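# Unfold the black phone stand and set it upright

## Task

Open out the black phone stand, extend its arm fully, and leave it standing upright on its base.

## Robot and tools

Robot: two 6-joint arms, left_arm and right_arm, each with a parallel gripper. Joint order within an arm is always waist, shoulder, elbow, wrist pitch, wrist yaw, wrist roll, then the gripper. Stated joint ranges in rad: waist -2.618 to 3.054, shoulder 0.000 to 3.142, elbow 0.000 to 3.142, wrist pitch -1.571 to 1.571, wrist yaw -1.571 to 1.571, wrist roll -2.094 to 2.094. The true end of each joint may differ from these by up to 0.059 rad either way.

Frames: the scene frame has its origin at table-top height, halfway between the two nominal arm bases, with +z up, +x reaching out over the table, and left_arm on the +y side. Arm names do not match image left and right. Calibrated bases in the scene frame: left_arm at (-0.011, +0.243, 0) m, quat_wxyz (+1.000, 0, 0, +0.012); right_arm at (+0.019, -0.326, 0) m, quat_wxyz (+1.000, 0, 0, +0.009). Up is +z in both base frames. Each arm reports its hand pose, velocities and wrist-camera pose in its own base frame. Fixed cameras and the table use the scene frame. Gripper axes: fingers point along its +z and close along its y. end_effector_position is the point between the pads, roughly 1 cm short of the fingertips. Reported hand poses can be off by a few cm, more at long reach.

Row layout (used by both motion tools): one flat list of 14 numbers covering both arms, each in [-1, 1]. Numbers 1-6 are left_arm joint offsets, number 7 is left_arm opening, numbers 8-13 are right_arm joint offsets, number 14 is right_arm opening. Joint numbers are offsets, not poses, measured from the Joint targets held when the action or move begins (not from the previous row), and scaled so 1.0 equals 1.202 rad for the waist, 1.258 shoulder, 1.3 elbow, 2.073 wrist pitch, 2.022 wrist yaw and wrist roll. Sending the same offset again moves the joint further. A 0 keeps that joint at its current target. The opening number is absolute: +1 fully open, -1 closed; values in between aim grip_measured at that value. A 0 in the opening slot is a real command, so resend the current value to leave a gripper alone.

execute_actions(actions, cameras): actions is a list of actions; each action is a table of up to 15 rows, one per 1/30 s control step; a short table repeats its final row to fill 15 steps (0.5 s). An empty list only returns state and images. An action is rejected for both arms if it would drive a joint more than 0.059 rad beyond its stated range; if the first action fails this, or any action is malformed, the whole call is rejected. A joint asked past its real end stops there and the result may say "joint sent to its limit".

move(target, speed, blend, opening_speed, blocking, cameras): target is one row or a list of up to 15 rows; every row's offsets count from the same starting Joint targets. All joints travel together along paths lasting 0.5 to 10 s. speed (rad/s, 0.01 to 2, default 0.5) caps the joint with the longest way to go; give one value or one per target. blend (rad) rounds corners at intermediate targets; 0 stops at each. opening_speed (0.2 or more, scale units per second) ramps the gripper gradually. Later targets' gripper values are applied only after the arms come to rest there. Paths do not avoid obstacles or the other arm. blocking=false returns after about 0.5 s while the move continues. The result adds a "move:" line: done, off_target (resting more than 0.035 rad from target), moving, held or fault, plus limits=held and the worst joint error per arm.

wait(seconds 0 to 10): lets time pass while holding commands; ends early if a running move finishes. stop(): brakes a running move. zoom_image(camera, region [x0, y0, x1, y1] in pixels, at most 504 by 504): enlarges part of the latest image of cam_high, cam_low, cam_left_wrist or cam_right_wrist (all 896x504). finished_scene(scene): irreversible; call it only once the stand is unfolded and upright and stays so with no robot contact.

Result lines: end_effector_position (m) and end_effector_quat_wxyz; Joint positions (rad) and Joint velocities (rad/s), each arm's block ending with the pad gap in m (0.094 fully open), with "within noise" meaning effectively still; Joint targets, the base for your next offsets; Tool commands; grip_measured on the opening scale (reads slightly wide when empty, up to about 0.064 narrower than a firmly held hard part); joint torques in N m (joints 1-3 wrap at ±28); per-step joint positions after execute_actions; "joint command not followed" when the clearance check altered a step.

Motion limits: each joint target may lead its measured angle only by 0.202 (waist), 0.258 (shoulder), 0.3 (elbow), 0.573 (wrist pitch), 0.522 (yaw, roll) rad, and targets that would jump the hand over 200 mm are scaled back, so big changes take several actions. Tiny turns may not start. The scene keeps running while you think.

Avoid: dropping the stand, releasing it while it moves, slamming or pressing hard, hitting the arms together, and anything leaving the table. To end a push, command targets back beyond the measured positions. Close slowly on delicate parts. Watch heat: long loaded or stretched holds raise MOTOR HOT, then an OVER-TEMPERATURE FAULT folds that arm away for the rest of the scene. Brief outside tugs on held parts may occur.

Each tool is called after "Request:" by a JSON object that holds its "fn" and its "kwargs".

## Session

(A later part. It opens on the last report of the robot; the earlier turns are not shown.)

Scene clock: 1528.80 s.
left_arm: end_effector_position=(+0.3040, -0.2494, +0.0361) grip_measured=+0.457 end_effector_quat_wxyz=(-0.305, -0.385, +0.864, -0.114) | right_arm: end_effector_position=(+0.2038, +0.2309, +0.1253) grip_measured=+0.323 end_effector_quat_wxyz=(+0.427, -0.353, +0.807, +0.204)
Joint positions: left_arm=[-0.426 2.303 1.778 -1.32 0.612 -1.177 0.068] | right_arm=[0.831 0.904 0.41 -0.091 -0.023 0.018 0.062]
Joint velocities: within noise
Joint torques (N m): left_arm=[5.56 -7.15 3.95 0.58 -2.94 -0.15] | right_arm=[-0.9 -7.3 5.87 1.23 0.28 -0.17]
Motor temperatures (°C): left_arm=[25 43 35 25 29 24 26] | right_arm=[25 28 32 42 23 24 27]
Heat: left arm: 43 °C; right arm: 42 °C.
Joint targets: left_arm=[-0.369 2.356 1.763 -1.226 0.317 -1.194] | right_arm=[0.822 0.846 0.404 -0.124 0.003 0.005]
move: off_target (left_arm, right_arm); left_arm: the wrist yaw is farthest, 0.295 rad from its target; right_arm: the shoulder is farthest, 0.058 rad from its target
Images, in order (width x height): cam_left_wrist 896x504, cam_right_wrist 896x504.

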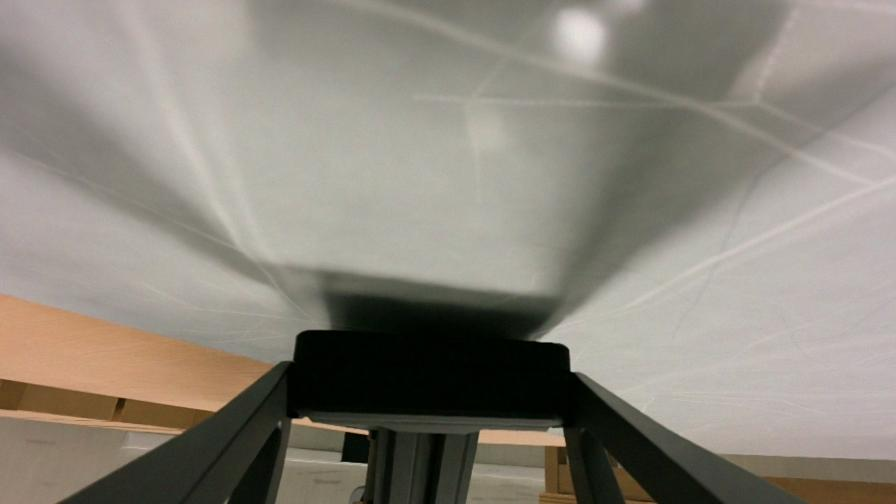

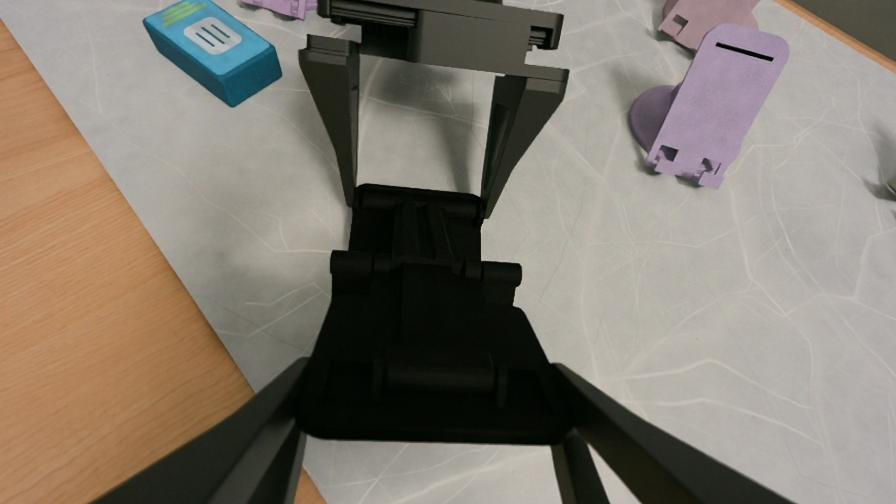

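Request:
{"fn": "move", "kwargs": {"target": [-0.045, -0.024, 0.0, -0.021, 0.105, 0.005, -0.2, 0, 0.099, 0.02, 0.041, 0, 0, -0.2], "speed": 0.15, "cameras": ["cam_right_wrist","cam_left_wrist"]}}

Scene clock: 1534.93 s.
left_arm: end_effector_position=(+0.3093, -0.2492, +0.0323) grip_measured=+0.457 end_effector_quat_wxyz=(-0.289, -0.378, +0.872, -0.116) | right_arm: end_effector_position=(+0.2108, +0.2368, +0.1204) grip_measured=+0.323 end_effector_quat_wxyz=(+0.429, -0.352, +0.807, +0.202)
Joint positions: left_arm=[-0.429 2.303 1.778 -1.293 0.588 -1.172 0.068] | right_arm=[0.831 0.966 0.41 -0.028 -0.016 0.018 0.062]
Joint velocities: within noise
Joint torques (N m): left_arm=[0.54 -9.8 3.99 -0.06 -0.3 -0.09] | right_arm=[-0.9 -1.88 8.03 1.49 0.2 -0.11]
Motor temperatures (°C): left_arm=[25 42 35 25 31 24 26] | right_arm=[25 28 32 41 23 24 27]
Heat: left arm: 42 °C; right arm: 41 °C.
Joint targets: left_arm=[-0.423 2.326 1.763 -1.269 0.529 -1.183] | right_arm=[0.822 0.971 0.430 -0.039 0.003 0.005]
move: off_target (left_arm); left_arm: the wrist yaw is farthest, 0.059 rad from its target
Images, in order (width x height): cam_left_wrist 896x504, cam_right_wrist 896x504.

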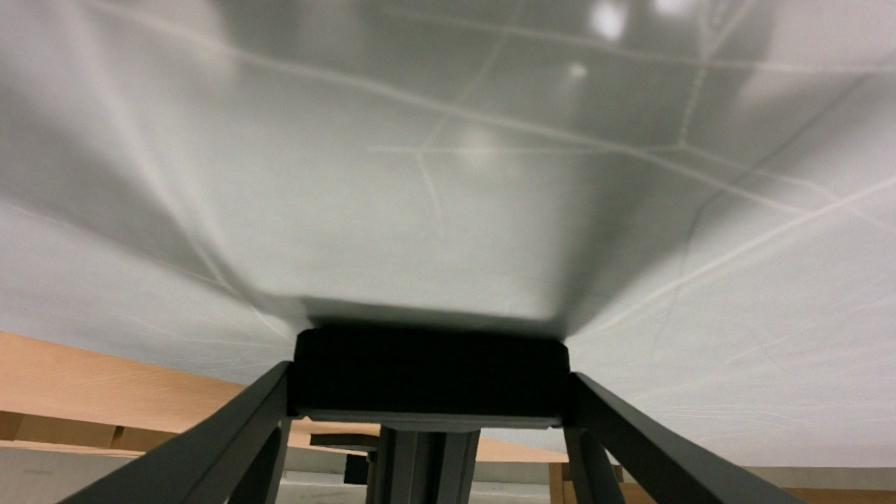

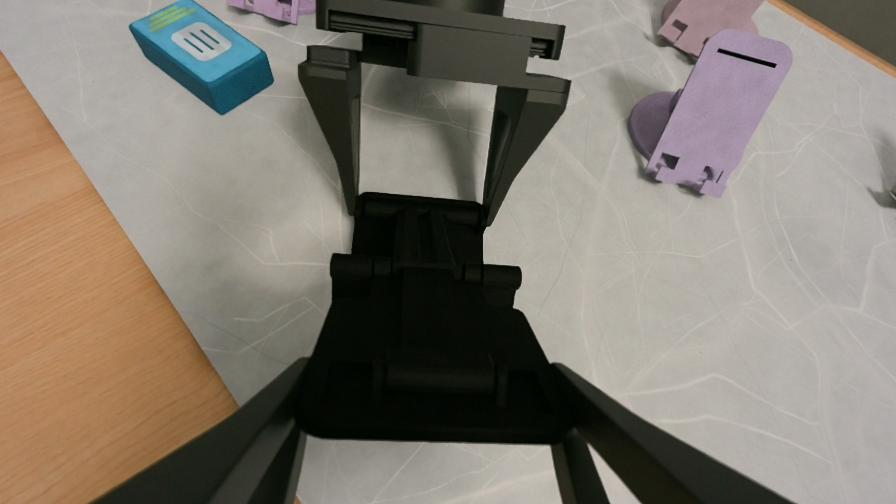

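Request:
{"fn": "move", "kwargs": {"target": [[0, 0, 0.0, 0, 0, 0, 0.85, 0, 0, 0, 0, 0, 0, -0.2],[0, -0.15, 0.04, -0.02, 0, 0, 0.85, 0, 0, 0, 0, 0, 0, -0.2],[-0.121, -0.14, 0.118, -0.098, 0.077, -0.078, 0.85, 0, 0, 0, 0, 0, 0, -0.2]], "speed": 0.3, "opening_speed": 0.8}}

Scene clock: 1562.73 s.
left_arm: end_effector_position=(+0.2645, -0.3010, +0.1123) grip_measured=+0.848 end_effector_quat_wxyz=(-0.318, -0.378, +0.862, -0.120) | right_arm: end_effector_position=(+0.2122, +0.2355, +0.1203) grip_measured=+0.323 end_effector_quat_wxyz=(+0.431, -0.351, +0.808, +0.196)
Joint positions: left_arm=[-0.572 2.184 1.88 -1.45 0.672 -1.334 0.087] | right_arm=[0.831 0.966 0.41 -0.028 -0.005 0.013 0.062]
Joint velocities: within noise
Joint torques (N m): left_arm=[0.29 -14.3 8.32 -0.4 0.53 -0.03] | right_arm=[-0.49 -1.8 7.73 1.47 0.13 -0.13]
Motor temperatures (°C): left_arm=[24 43 35 25 27 24 26] | right_arm=[25 27 34 41 23 24 27]
Heat: left arm: 43 °C; right arm: 41 °C.
Joint targets: left_arm=[-0.569 2.150 1.916 -1.472 0.685 -1.341] | right_arm=[0.822 0.971 0.430 -0.039 0.003 0.005]
move: off_target (left_arm); left_arm: the elbow is farthest, 0.036 rad from its target

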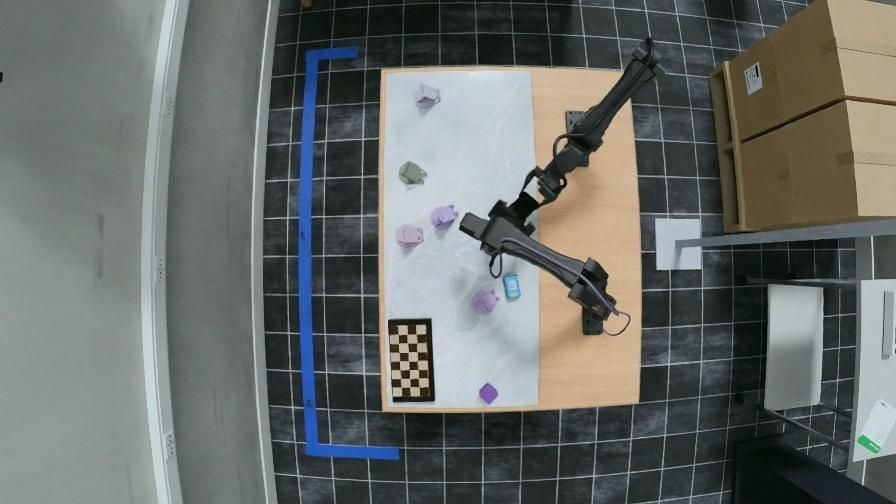

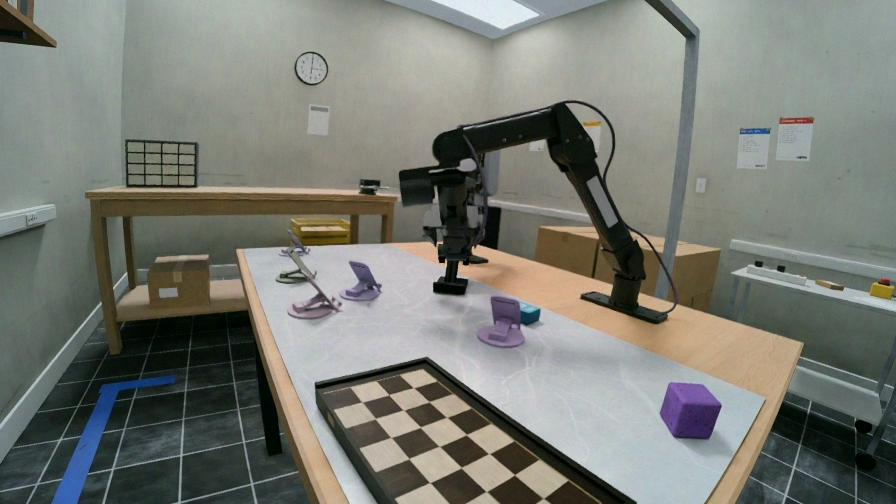

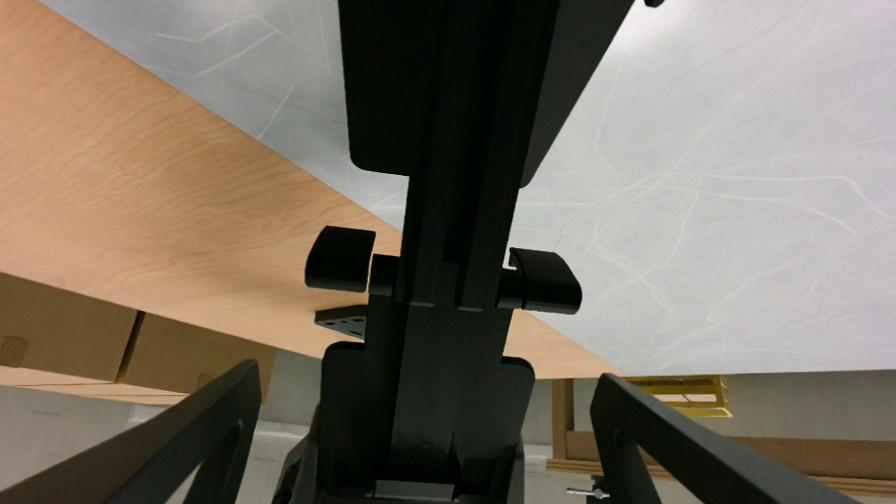

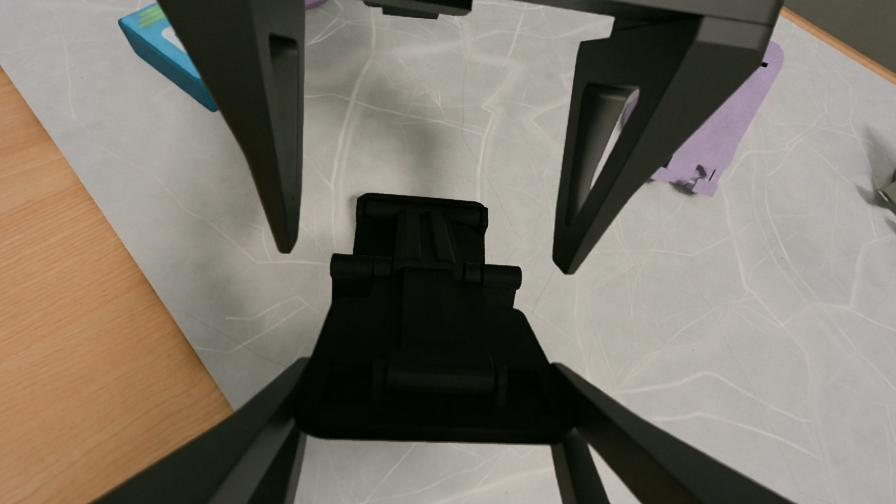

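Request:
{"fn": "move", "kwargs": {"target": [-0.022, -0.049, -0.008, 0.022, 0.007, -0.02, 0.85, 0, 0, 0, 0, 0, 0, -0.2], "speed": 0.2, "cameras": ["cam_left_wrist","cam_right_wrist"]}}

Scene clock: 1575.97 s.
left_arm: end_effector_position=(+0.2602, -0.3089, +0.1303) grip_measured=+0.848 end_effector_quat_wxyz=(-0.312, -0.379, +0.860, -0.138) | right_arm: end_effector_position=(+0.2121, +0.2354, +0.1203) grip_measured=+0.323 end_effector_quat_wxyz=(+0.431, -0.351, +0.808, +0.196)
Joint positions: left_arm=[-0.59 2.138 1.88 -1.437 0.687 -1.375 0.087] | right_arm=[0.831 0.966 0.41 -0.028 -0.005 0.013 0.062]
Joint velocities: within noise
Joint torques (N m): left_arm=[-0.55 -15.47 7.53 0.04 0.51 -0.03] | right_arm=[-0.8 -1.85 7.94 1.4 0.12 -0.15]
Motor temperatures (°C): left_arm=[24 43 36 25 27 24 26] | right_arm=[25 26 34 41 23 24 27]
Heat: left arm: 43 °C; right arm: 41 °C.
Joint targets: left_arm=[-0.595 2.088 1.906 -1.427 0.699 -1.382] | right_arm=[0.822 0.971 0.430 -0.039 0.003 0.005]
move: off_target (left_arm); left_arm: the shoulder is farthest, 0.050 rad from its target
Images, in order (width x height): cam_left_wrist 896x504, cam_right_wrist 896x504.

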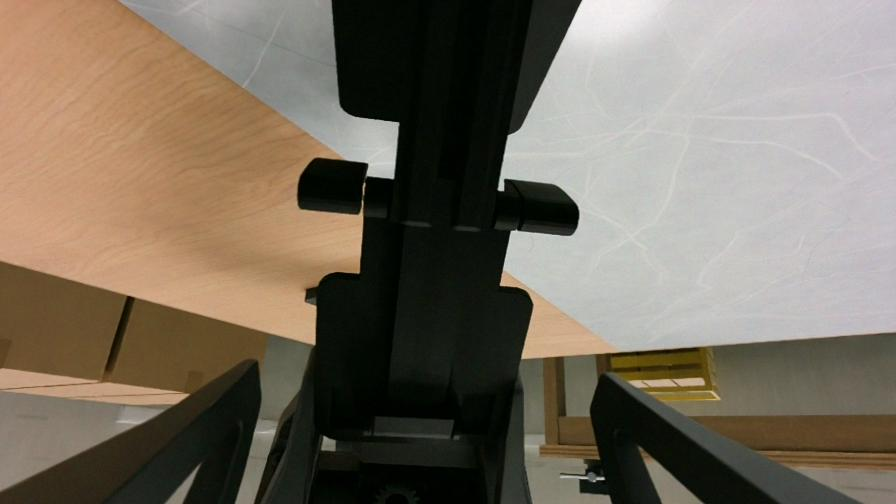

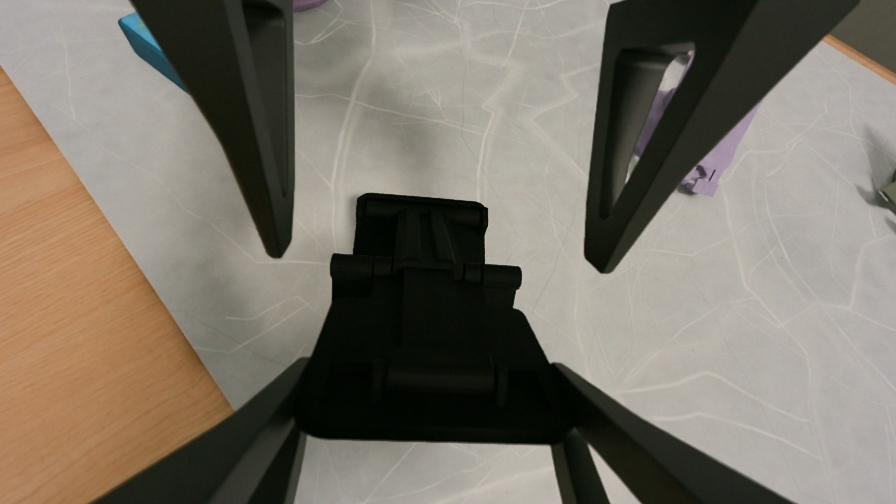

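Request:
{"fn": "move", "kwargs": {"target": [-0.032, -0.014, -0.121, 0.067, 0, -0.027, 0.85, 0, 0, 0, 0, 0, 0, -0.2], "speed": 0.2, "cameras": ["cam_left_wrist","cam_right_wrist"]}}

Scene clock: 1582.63 s.
left_arm: end_effector_position=(+0.2495, -0.3194, +0.1021) grip_measured=+0.848 end_effector_quat_wxyz=(-0.312, -0.383, +0.859, -0.133) | right_arm: end_effector_position=(+0.2121, +0.2354, +0.1203) grip_measured=+0.323 end_effector_quat_wxyz=(+0.431, -0.351, +0.808, +0.196)
Joint positions: left_arm=[-0.628 2.131 1.759 -1.299 0.687 -1.43 0.087] | right_arm=[0.831 0.966 0.41 -0.028 -0.005 0.013 0.062]
Joint velocities: left_arm=[within noise] | right_arm=[0.002 0.002 -0.017 -0.154 0.007 -0.037 0]
Joint torques (N m): left_arm=[-0.59 -16.58 4.68 0.05 0.53 -0.05] | right_arm=[-0.66 -1.95 7.76 1.51 0.12 -0.1]
Motor temperatures (°C): left_arm=[24 44 36 25 27 24 26] | right_arm=[25 26 34 41 23 24 27]
Heat: left arm: 44 °C; right arm: 41 °C.
Joint targets: left_arm=[-0.634 2.070 1.748 -1.288 0.699 -1.436] | right_arm=[0.822 0.971 0.430 -0.039 0.003 0.005]
move: off_target (left_arm); left_arm: the shoulder is farthest, 0.061 rad from its target
Images, in order (width x height): cam_left_wrist 896x504, cam_right_wrist 896x504.

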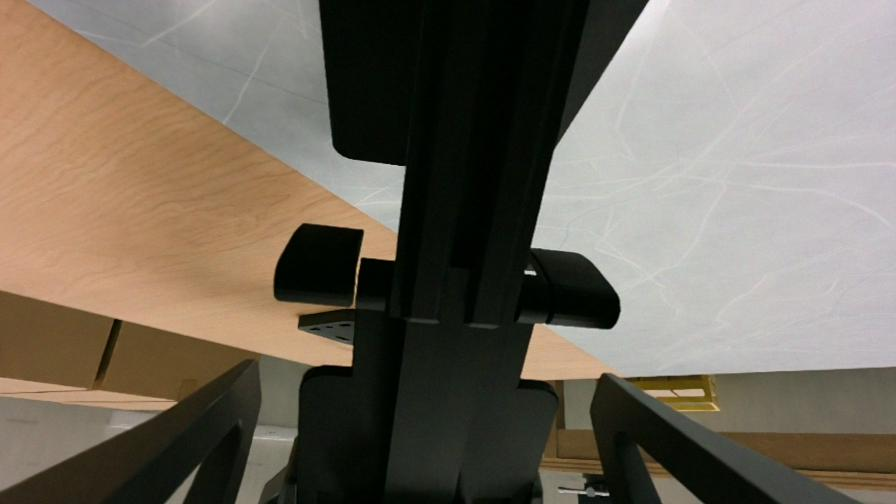

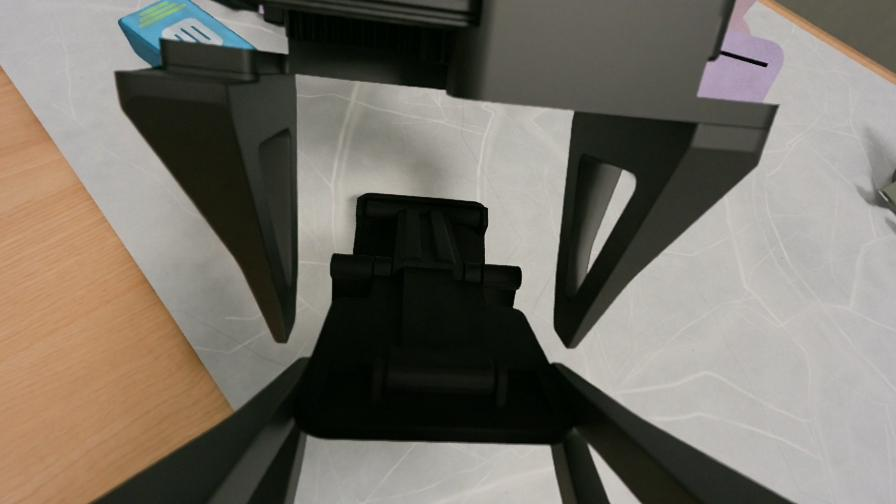

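Request:
{"fn": "execute_actions", "kwargs": {"actions": [], "cameras": ["cam_left_wrist","cam_low"]}}

Scene clock: 1614.93 s.
left_arm: end_effector_position=(+0.2497, -0.3195, +0.1021) grip_measured=+0.848 end_effector_quat_wxyz=(-0.312, -0.383, +0.859, -0.134) | right_arm: end_effector_position=(+0.2121, +0.2354, +0.1203) grip_measured=+0.323 end_effector_quat_wxyz=(+0.431, -0.351, +0.808, +0.196)
Joint positions: left_arm=[-0.628 2.131 1.759 -1.297 0.687 -1.43 0.087] | right_arm=[0.831 0.966 0.41 -0.028 -0.005 0.013 0.062]
Joint velocities: within noise
Joint torques (N m): left_arm=[-0.59 -16.57 4.67 0.07 0.53 -0.05] | right_arm=[-0.91 -1.78 7.75 1.5 0.04 -0.12]
Motor temperatures (°C): left_arm=[24 50 36 25 26 24 25] | right_arm=[25 26 34 40 23 24 28]
Heat: left arm: 50 °C; right arm: 40 °C.
Joint targets: left_arm=[-0.634 2.070 1.748 -1.288 0.699 -1.436] | right_arm=[0.822 0.971 0.430 -0.039 0.003 0.005]
Tool commands: left_gripper/opening=+0.85 right_gripper/opening=-0.2
Images, in order (width x height): cam_low 896x504, cam_left_wrist 896x504.

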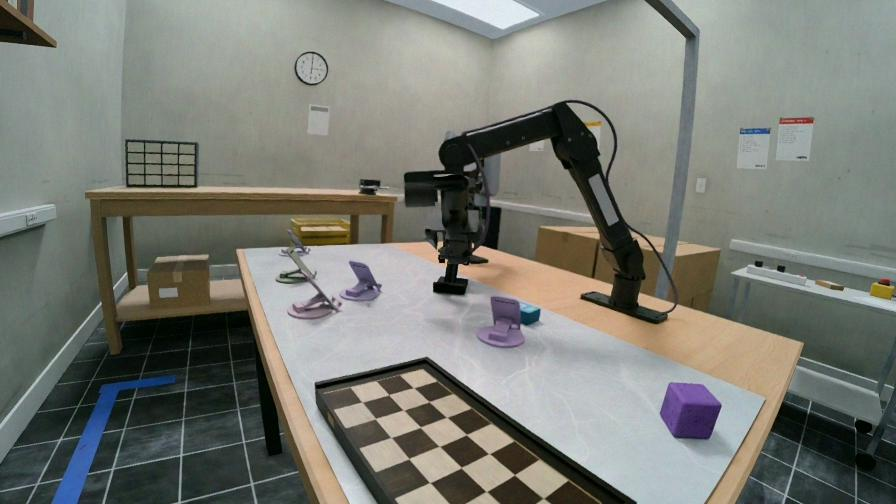

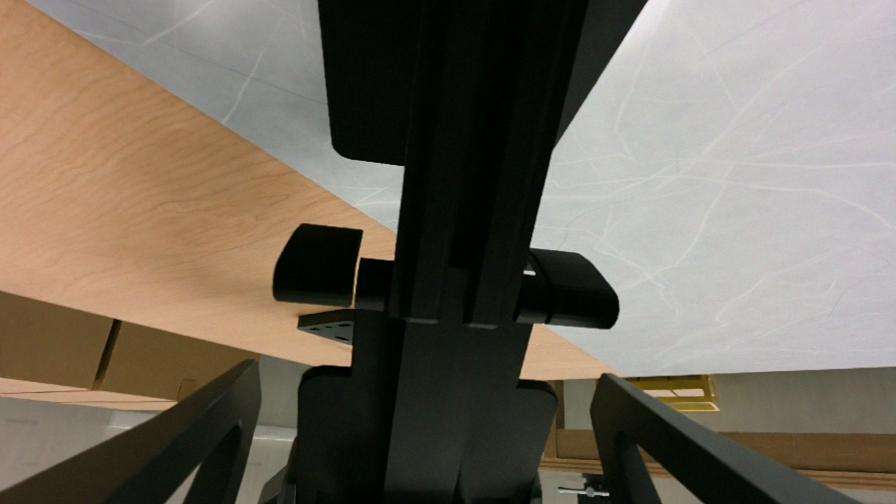

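Request:
{"fn": "move", "kwargs": {"target": [-0.010,-0.022,0,0,0,0,0.85,0,0,0,0,0,0,-0.2], "speed": 0.1, "cameras": ["cam_left_wrist"]}}

Scene clock: 1620.00 s.
left_arm: end_effector_position=(+0.2462, -0.3227, +0.1145) grip_measured=+0.848 end_effector_quat_wxyz=(-0.305, -0.373, +0.864, -0.146) | right_arm: end_effector_position=(+0.2121, +0.2354, +0.1203) grip_measured=+0.323 end_effector_quat_wxyz=(+0.431, -0.351, +0.808, +0.196)
Joint positions: left_arm=[-0.639 2.098 1.759 -1.297 0.687 -1.431 0.087] | right_arm=[0.831 0.966 0.41 -0.028 -0.005 0.013 0.062]
Joint velocities: within noise
Joint torques (N m): left_arm=[-0.61 -15.77 4.81 0.11 0.53 -0.05] | right_arm=[-0.54 -1.63 7.66 1.48 0.12 -0.1]
Motor temperatures (°C): left_arm=[24 51 36 25 26 24 25] | right_arm=[25 26 34 40 23 24 28]
Heat: left arm: 51 °C; right arm: 40 °C.
Joint targets: left_arm=[-0.646 2.043 1.748 -1.288 0.699 -1.437] | right_arm=[0.822 0.971 0.430 -0.039 0.003 0.005]
move: off_target (left_arm); left_arm: the shoulder is farthest, 0.056 rad from its target
Images, in order (width x height): cam_left_wrist 896x504.

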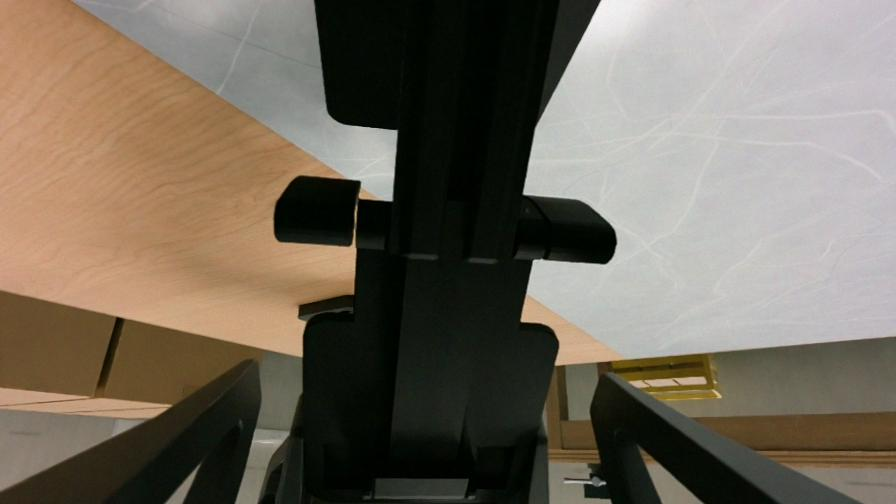

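Request:
{"fn": "move", "kwargs": {"target": [0,0,0,0,0,0,-0.1,0,0,0,0,0,0,-0.2], "opening_speed": 0.6, "cameras": ["cam_left_wrist","cam_right_wrist"]}}

Scene clock: 1625.03 s.
left_arm: end_effector_position=(+0.2463, -0.3227, +0.1145) grip_measured=+0.276 end_effector_quat_wxyz=(-0.305, -0.373, +0.864, -0.146) | right_arm: end_effector_position=(+0.2125, +0.2350, +0.1202) grip_measured=+0.323 end_effector_quat_wxyz=(+0.431, -0.351, +0.808, +0.195)
Joint positions: left_arm=[-0.639 2.098 1.759 -1.297 0.687 -1.431 0.06] | right_arm=[0.831 0.966 0.41 -0.029 -0.002 0.013 0.062]
Joint velocities: within noise
Joint torques (N m): left_arm=[-0.66 -15.77 4.78 0.11 0.54 -0.04] | right_arm=[-0.75 -1.7 7.62 1.47 0.05 -0.1]
Motor temperatures (°C): left_arm=[24 51 36 25 26 24 25] | right_arm=[25 26 34 40 23 24 28]
Heat: left arm: 51 °C; right arm: 40 °C.
Joint targets: left_arm=[-0.646 2.043 1.748 -1.288 0.699 -1.436] | right_arm=[0.822 0.971 0.430 -0.039 0.003 0.005]
move: off_target (left_arm); left_arm: the shoulder is farthest, 0.055 rad from its target
Images, in order (width x height): cam_left_wrist 896x504, cam_right_wrist 896x504.

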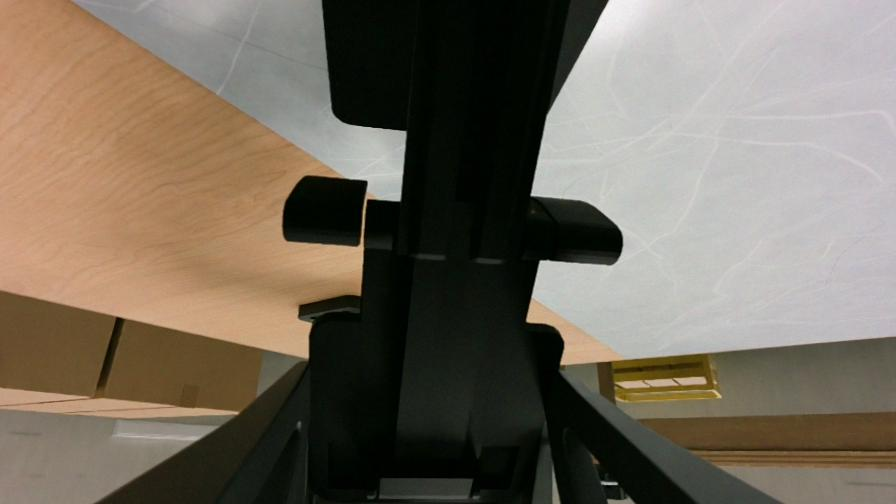

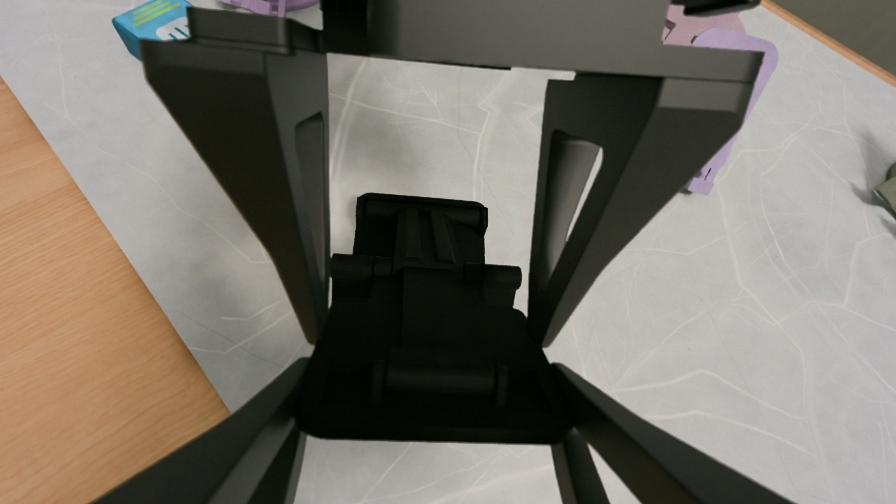

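Request:
{"fn": "move", "kwargs": {"target": [0,0,0,0,0,0,-0.1,0,0,0,0,0,0,0.85], "opening_speed": 0.6, "cameras": ["cam_left_wrist"]}}

Request:
{"fn": "move", "kwargs": {"target": [0,0,0,0,0,0,-0.1,0.004,-0.134,-0.016,-0.08,0,0,0.85], "speed": 0.3, "cameras": ["cam_right_wrist"]}}

Scene clock: 1654.37 s.
left_arm: end_effector_position=(+0.2459, -0.3233, +0.1172) grip_measured=-0.097 end_effector_quat_wxyz=(-0.306, -0.372, +0.864, -0.149) | right_arm: end_effector_position=(+0.2150, +0.2327, +0.1201) grip_measured=+0.849 end_effector_quat_wxyz=(+0.434, -0.347, +0.810, +0.189)
Joint positions: left_arm=[-0.639 2.092 1.759 -1.297 0.692 -1.431 0.042] | right_arm=[0.827 0.966 0.41 -0.029 0.01 0.012 0.087]
Joint velocities: within noise
Joint torques (N m): left_arm=[-0.69 -15.25 4.88 0.12 0.48 -0.06] | right_arm=[-0.42 -1.99 7.97 1.47 -0.06 -0.08]
Motor temperatures (°C): left_arm=[24 53 36 25 26 24 26] | right_arm=[25 26 35 40 23 24 28]
Heat: left arm: 53 °C; right arm: 40 °C.
Joint targets: left_arm=[-0.646 2.043 1.748 -1.288 0.699 -1.437] | right_arm=[0.822 0.971 0.430 -0.039 0.003 0.005]
move: off_target (left_arm); left_arm: the shoulder is farthest, 0.049 rad from its target
Images, in order (width x height): cam_left_wrist 896x504.

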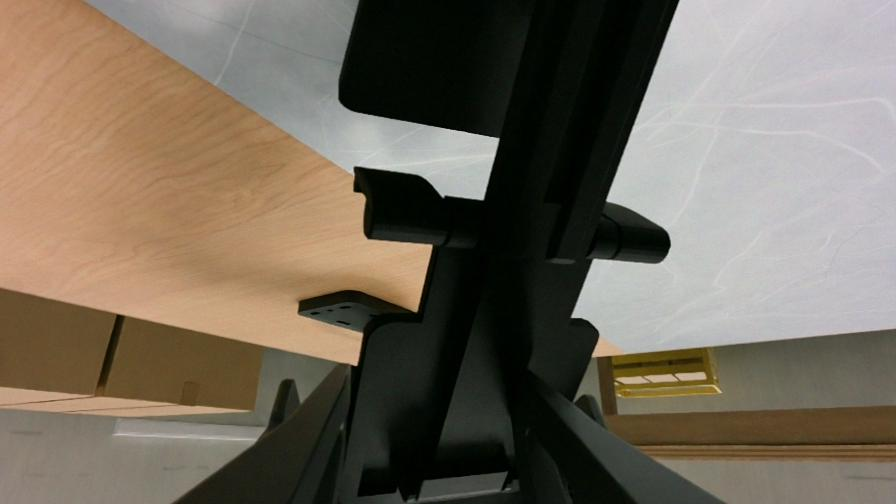

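Scene clock: 1655.60 s.
left_arm: end_effector_position=(+0.2459, -0.3233, +0.1172) grip_measured=-0.097 end_effector_quat_wxyz=(-0.306, -0.372, +0.864, -0.149) | right_arm: end_effector_position=(+0.1997, +0.2162, +0.1312) grip_measured=+0.849 end_effector_quat_wxyz=(+0.432, -0.347, +0.811, +0.188)
Joint positions: left_arm=[-0.639 2.092 1.759 -1.297 0.692 -1.431 0.042] | right_arm=[0.827 0.815 0.41 -0.184 0.009 0.012 0.087]
Joint velocities: within noise
Joint torques (N m): left_arm=[-0.64 -15.28 4.74 0.11 0.48 -0.05] | right_arm=[-0.13 -2.35 6.43 1.44 -0.07 -0.13]
Motor temperatures (°C): left_arm=[24 53 36 25 26 24 26] | right_arm=[25 26 35 40 23 24 28]
Heat: left arm: 53 °C; right arm: 40 °C.
Joint targets: left_arm=[-0.646 2.043 1.748 -1.288 0.699 -1.437] | right_arm=[0.827 0.802 0.409 -0.204 0.003 0.005]
move: off_target (left_arm); left_arm: the shoulder is farthest, 0.049 rad from its target
Images, in order (width x height): cam_right_wrist 896x504.

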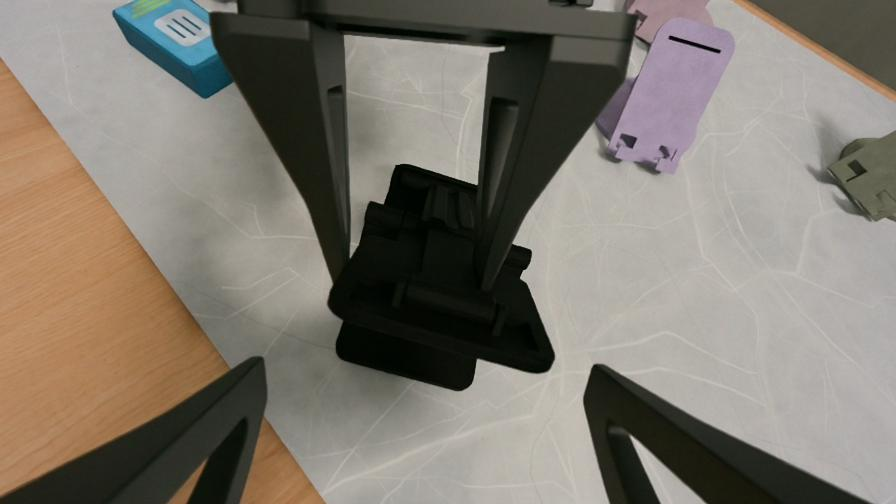

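Request:
{"fn": "zoom_image", "kwargs": {"camera": "cam_right_wrist", "region": [250, 120, 650, 420]}}

Request:
{"fn": "zoom_image", "kwargs": {"camera": "cam_left_wrist", "region": [250, 120, 700, 504]}}

Scaled by 1.260.

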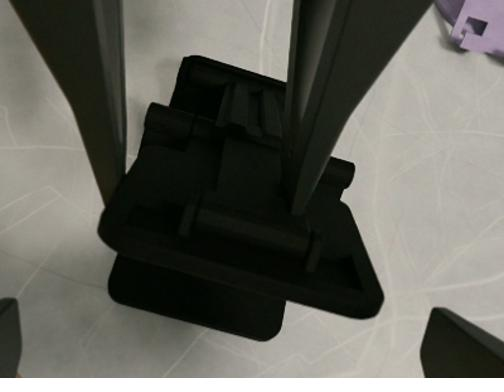

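This scene's latest camera images include none from cam_left_wrist. They are from: cam_right_wrist. cam_left_wrist's image comes with the result of a call that names it in "cameras".

Request:
{"fn": "move", "kwargs": {"target": [0,0,0,0,0,0,0.85,0,0,0,0,0,0,0.85], "opening_speed": 0.4, "cameras": ["cam_left_wrist","cam_right_wrist"]}}

Scene clock: 1666.80 s.
left_arm: end_effector_position=(+0.2459, -0.3233, +0.1172) grip_measured=+0.848 end_effector_quat_wxyz=(-0.306, -0.372, +0.864, -0.149) | right_arm: end_effector_position=(+0.1996, +0.2160, +0.1310) grip_measured=+0.849 end_effector_quat_wxyz=(+0.432, -0.348, +0.811, +0.188)
Joint positions: left_arm=[-0.639 2.092 1.759 -1.297 0.692 -1.431 0.087] | right_arm=[0.827 0.815 0.41 -0.186 0.009 0.012 0.087]
Joint velocities: within noise
Joint torques (N m): left_arm=[-0.7 -15.25 4.81 0.11 0.48 -0.04] | right_arm=[-0.03 -2.29 6.45 1.39 -0.07 -0.09]
Motor temperatures (°C): left_arm=[24 52 36 25 26 24 25] | right_arm=[25 26 34 39 23 24 27]
Heat: left arm: 52 °C; right arm: 39 °C.
Joint targets: left_arm=[-0.646 2.043 1.748 -1.288 0.699 -1.437] | right_arm=[0.827 0.802 0.409 -0.204 0.003 0.005]
move: off_target (left_arm); left_arm: the shoulder is farthest, 0.049 rad from its target
Images, in order (width x height): cam_left_wrist 896x504, cam_right_wrist 896x504.

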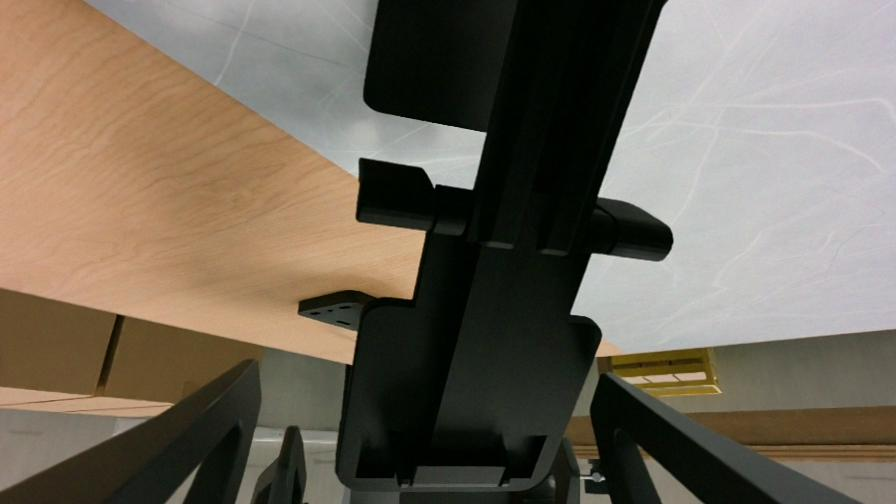

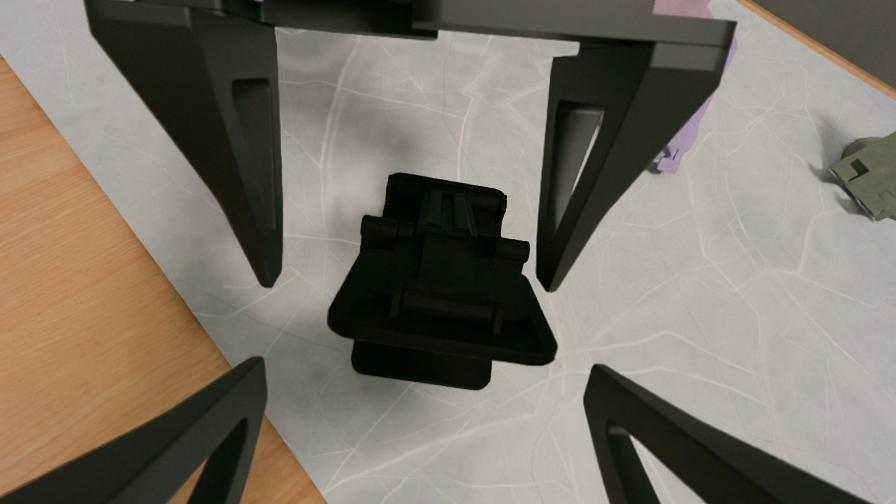

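Request:
{"fn": "move", "kwargs": {"target": [0.04,-0.056,0,0,0,0,0.85,0,0,0,0,0,0,0.85], "speed": 0.3, "cameras": []}}

Request:
{"fn": "move", "kwargs": {"target": [[0,0,0,0,0,0,0.85,0.0774,0.1113,-0.1577,0.2036,0.0974,0.047,0.85],[0,0,0,0,0,0,0.85,0.1634,0.484,-0.265,0.53,0.1435,0.0702,0.85]], "speed": 0.35, "blend": 0.05, "cameras": ["cam_right_wrist"]}}

Scene clock: 1695.50 s.
left_arm: end_effector_position=(+0.2577, -0.3129, +0.1445) grip_measured=+0.848 end_effector_quat_wxyz=(-0.284, -0.377, +0.862, -0.185) | right_arm: end_effector_position=(+0.1996, +0.2160, +0.1309) grip_measured=+0.849 end_effector_quat_wxyz=(+0.431, -0.348, +0.811, +0.188)
Joint positions: left_arm=[-0.6 2.018 1.759 -1.297 0.692 -1.431 0.087] | right_arm=[0.827 0.815 0.41 -0.186 0.009 0.012 0.087]
Joint velocities: within noise
Joint torques (N m): left_arm=[0.2 -14.39 4.94 0.25 0.48 -0.04] | right_arm=[0.03 -2.09 6.22 1.36 -0.03 -0.11]
Motor temperatures (°C): left_arm=[24 53 35 25 26 24 25] | right_arm=[25 26 34 39 23 24 26]
Heat: left arm: 53 °C; right arm: 39 °C.
Joint targets: left_arm=[-0.598 1.972 1.748 -1.288 0.699 -1.437] | right_arm=[0.827 0.802 0.409 -0.205 0.003 0.005]
move: off_target (left_arm); left_arm: the shoulder is farthest, 0.046 rad from its target
No camera images: "cameras" was empty.

Scene clock: 1699.37 s.
left_arm: end_effector_position=(+0.2577, -0.3129, +0.1445) grip_measured=+0.848 end_effector_quat_wxyz=(-0.284, -0.377, +0.862, -0.185) | right_arm: end_effector_position=(+0.2065, +0.2386, +0.0522) grip_measured=+0.849 end_effector_quat_wxyz=(+0.509, -0.287, +0.790, +0.187)
Joint positions: left_arm=[-0.6 2.018 1.759 -1.297 0.692 -1.431 0.087] | right_arm=[1.014 1.404 0.078 0.881 0.286 0.137 0.087]
Joint velocities: within noise
Joint torques (N m): left_arm=[0.21 -14.46 4.98 0.24 0.48 -0.04] | right_arm=[0.61 -2.91 2.63 1.71 0.17 0.07]
Motor temperatures (°C): left_arm=[24 53 35 25 26 24 25] | right_arm=[25 26 33 39 23 24 26]
Heat: left arm: 53 °C; right arm: 39 °C.
Joint targets: left_arm=[-0.598 1.972 1.748 -1.288 0.699 -1.436] | right_arm=[1.023 1.411 0.065 0.894 0.294 0.147]
move: off_target (left_arm); left_arm: the shoulder is farthest, 0.046 rad from its target
Images, in order (width x height): cam_right_wrist 896x504.

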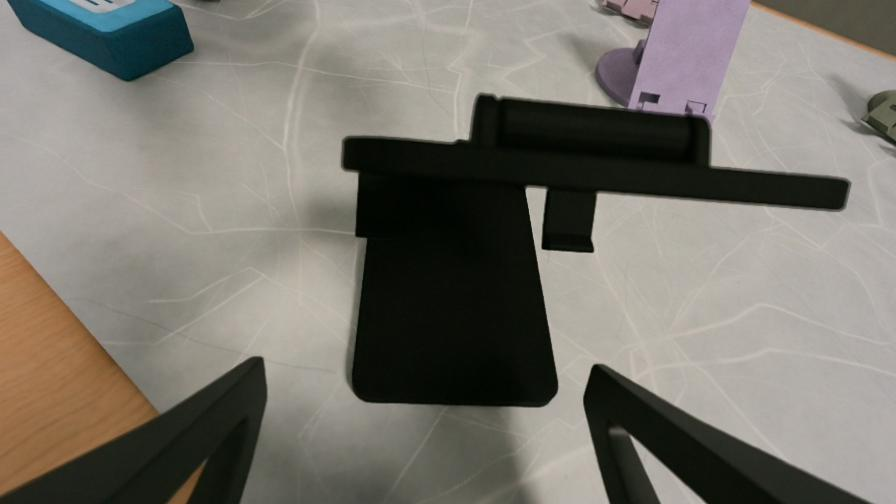

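Request:
{"fn": "zoom_image", "kwargs": {"camera": "cam_right_wrist", "region": [320, 70, 880, 420]}}

Request:
{"fn": "execute_actions", "kwargs": {"actions": [], "cameras": ["cam_left_wrist"]}}

Region (320, 70, 880, 420) is 560x350 pixels. A region can be at most 504 by 504 pixels.

Scene clock: 1712.77 s.
left_arm: end_effector_position=(+0.2577, -0.3129, +0.1445) grip_measured=+0.848 end_effector_quat_wxyz=(-0.284, -0.377, +0.862, -0.185) | right_arm: end_effector_position=(+0.2066, +0.2386, +0.0523) grip_measured=+0.849 end_effector_quat_wxyz=(+0.509, -0.286, +0.790, +0.187)
Joint positions: left_arm=[-0.6 2.018 1.759 -1.297 0.692 -1.431 0.087] | right_arm=[1.014 1.404 0.078 0.882 0.286 0.137 0.087]
Joint velocities: within noise
Joint torques (N m): left_arm=[0.23 -14.43 4.9 0.24 0.47 -0.02] | right_arm=[0.69 -2.73 2.63 1.72 0.18 0.06]
Motor temperatures (°C): left_arm=[24 54 35 25 26 24 25] | right_arm=[25 26 31 38 23 24 26]
Heat: left arm: 54 °C; right arm: 38 °C.
Joint targets: left_arm=[-0.598 1.972 1.748 -1.288 0.699 -1.436] | right_arm=[1.023 1.411 0.065 0.894 0.294 0.147]
Tool commands: left_gripper/opening=+0.85 right_gripper/opening=+0.85
Images, in order (width x height): cam_left_wrist 896x504.

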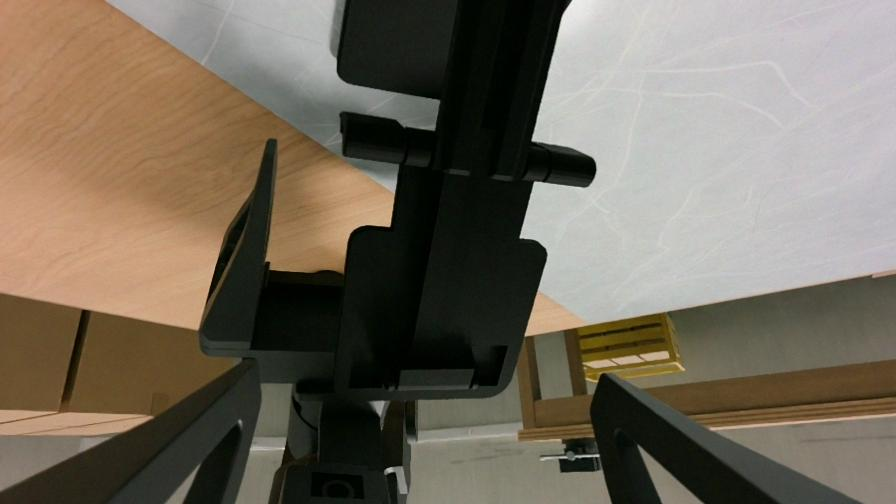

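Request:
{"fn": "execute_actions", "kwargs": {"actions": [], "cameras": ["cam_right_wrist"]}}

Request:
{"fn": "zoom_image", "kwargs": {"camera": "cam_right_wrist", "region": [320, 70, 820, 420]}}

Scene clock: 1724.47 s.
left_arm: end_effector_position=(+0.2577, -0.3129, +0.1445) grip_measured=+0.848 end_effector_quat_wxyz=(-0.284, -0.377, +0.862, -0.185) | right_arm: end_effector_position=(+0.2066, +0.2387, +0.0524) grip_measured=+0.849 end_effector_quat_wxyz=(+0.509, -0.286, +0.790, +0.187)
Joint positions: left_arm=[-0.6 2.018 1.759 -1.297 0.692 -1.431 0.087] | right_arm=[1.014 1.404 0.078 0.882 0.286 0.137 0.087]
Joint velocities: within noise
Joint torques (N m): left_arm=[0.28 -14.42 4.92 0.23 0.47 -0.03] | right_arm=[0.7 -3.14 2.69 1.77 0.21 0.13]
Motor temperatures (°C): left_arm=[24 55 35 25 26 24 25] | right_arm=[25 26 31 38 23 24 26]
Heat: left arm: 55 °C; right arm: 38 °C.
Joint targets: left_arm=[-0.598 1.972 1.748 -1.288 0.699 -1.436] | right_arm=[1.023 1.411 0.065 0.894 0.293 0.147]
Tool commands: left_gripper/opening=+0.85 right_gripper/opening=+0.85
Images, in order (width x height): cam_right_wrist 896x504.

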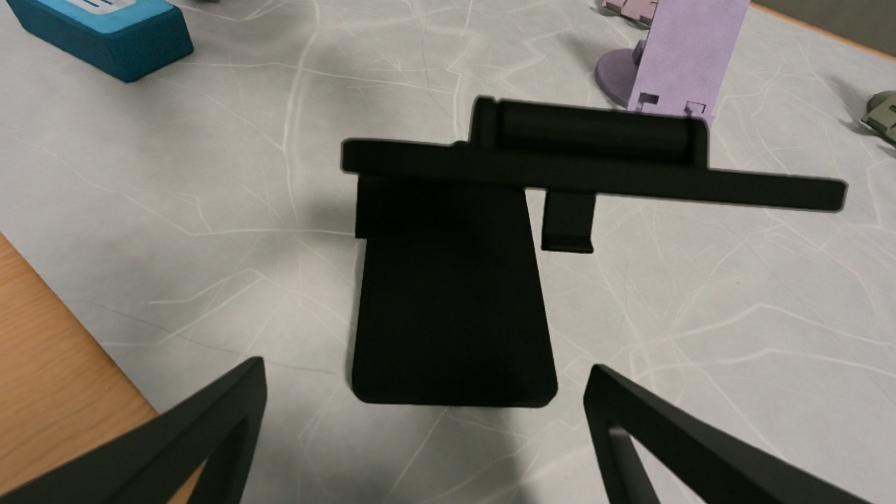

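Scaled by 1.008.

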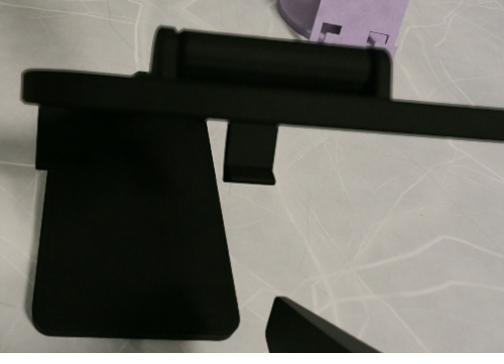

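Request:
{"fn": "move", "kwargs": {"target": [[0,0,0,0,0,0,0.85,-0.129,0.119,-0.015,0.082,-0.104,-0.054,0.85],[0,0,0,0,0,0,0.85,-0.137,0.289,0.06,0.133,-0.114,-0.058,0.85]], "speed": 0.25, "cameras": ["cam_right_wrist"]}}

Scene clock: 1742.37 s.
left_arm: end_effector_position=(+0.2577, -0.3129, +0.1445) grip_measured=+0.848 end_effector_quat_wxyz=(-0.284, -0.377, +0.862, -0.185) | right_arm: end_effector_position=(+0.2273, +0.2501, +0.0210) grip_measured=+0.849 end_effector_quat_wxyz=(+0.489, -0.323, +0.784, +0.206)
Joint positions: left_arm=[-0.6 2.018 1.759 -1.297 0.692 -1.431 0.087] | right_arm=[0.867 1.758 0.129 1.174 0.07 0.043 0.087]
Joint velocities: within noise
Joint torques (N m): left_arm=[0.24 -14.46 4.89 0.24 0.48 -0.03] | right_arm=[-0.69 -4.12 2.95 1.6 -0.04 -0.19]
Motor temperatures (°C): left_arm=[24 55 35 25 26 24 25] | right_arm=[25 26 30 38 23 24 26]
Heat: left arm: 55 °C; right arm: 38 °C.
Joint targets: left_arm=[-0.598 1.972 1.748 -1.288 0.699 -1.436] | right_arm=[0.859 1.775 0.143 1.170 0.063 0.030]
move: off_target (left_arm); left_arm: the shoulder is farthest, 0.046 rad from its target
Images, in order (width x height): cam_right_wrist 896x504.

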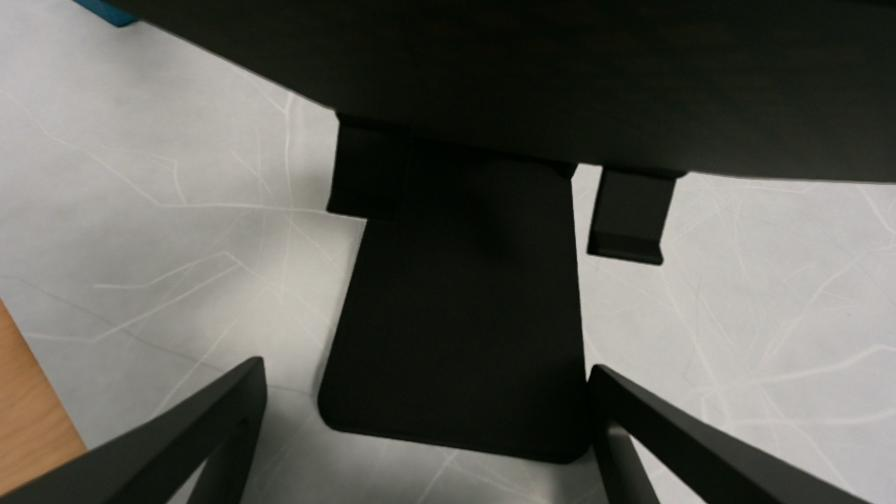

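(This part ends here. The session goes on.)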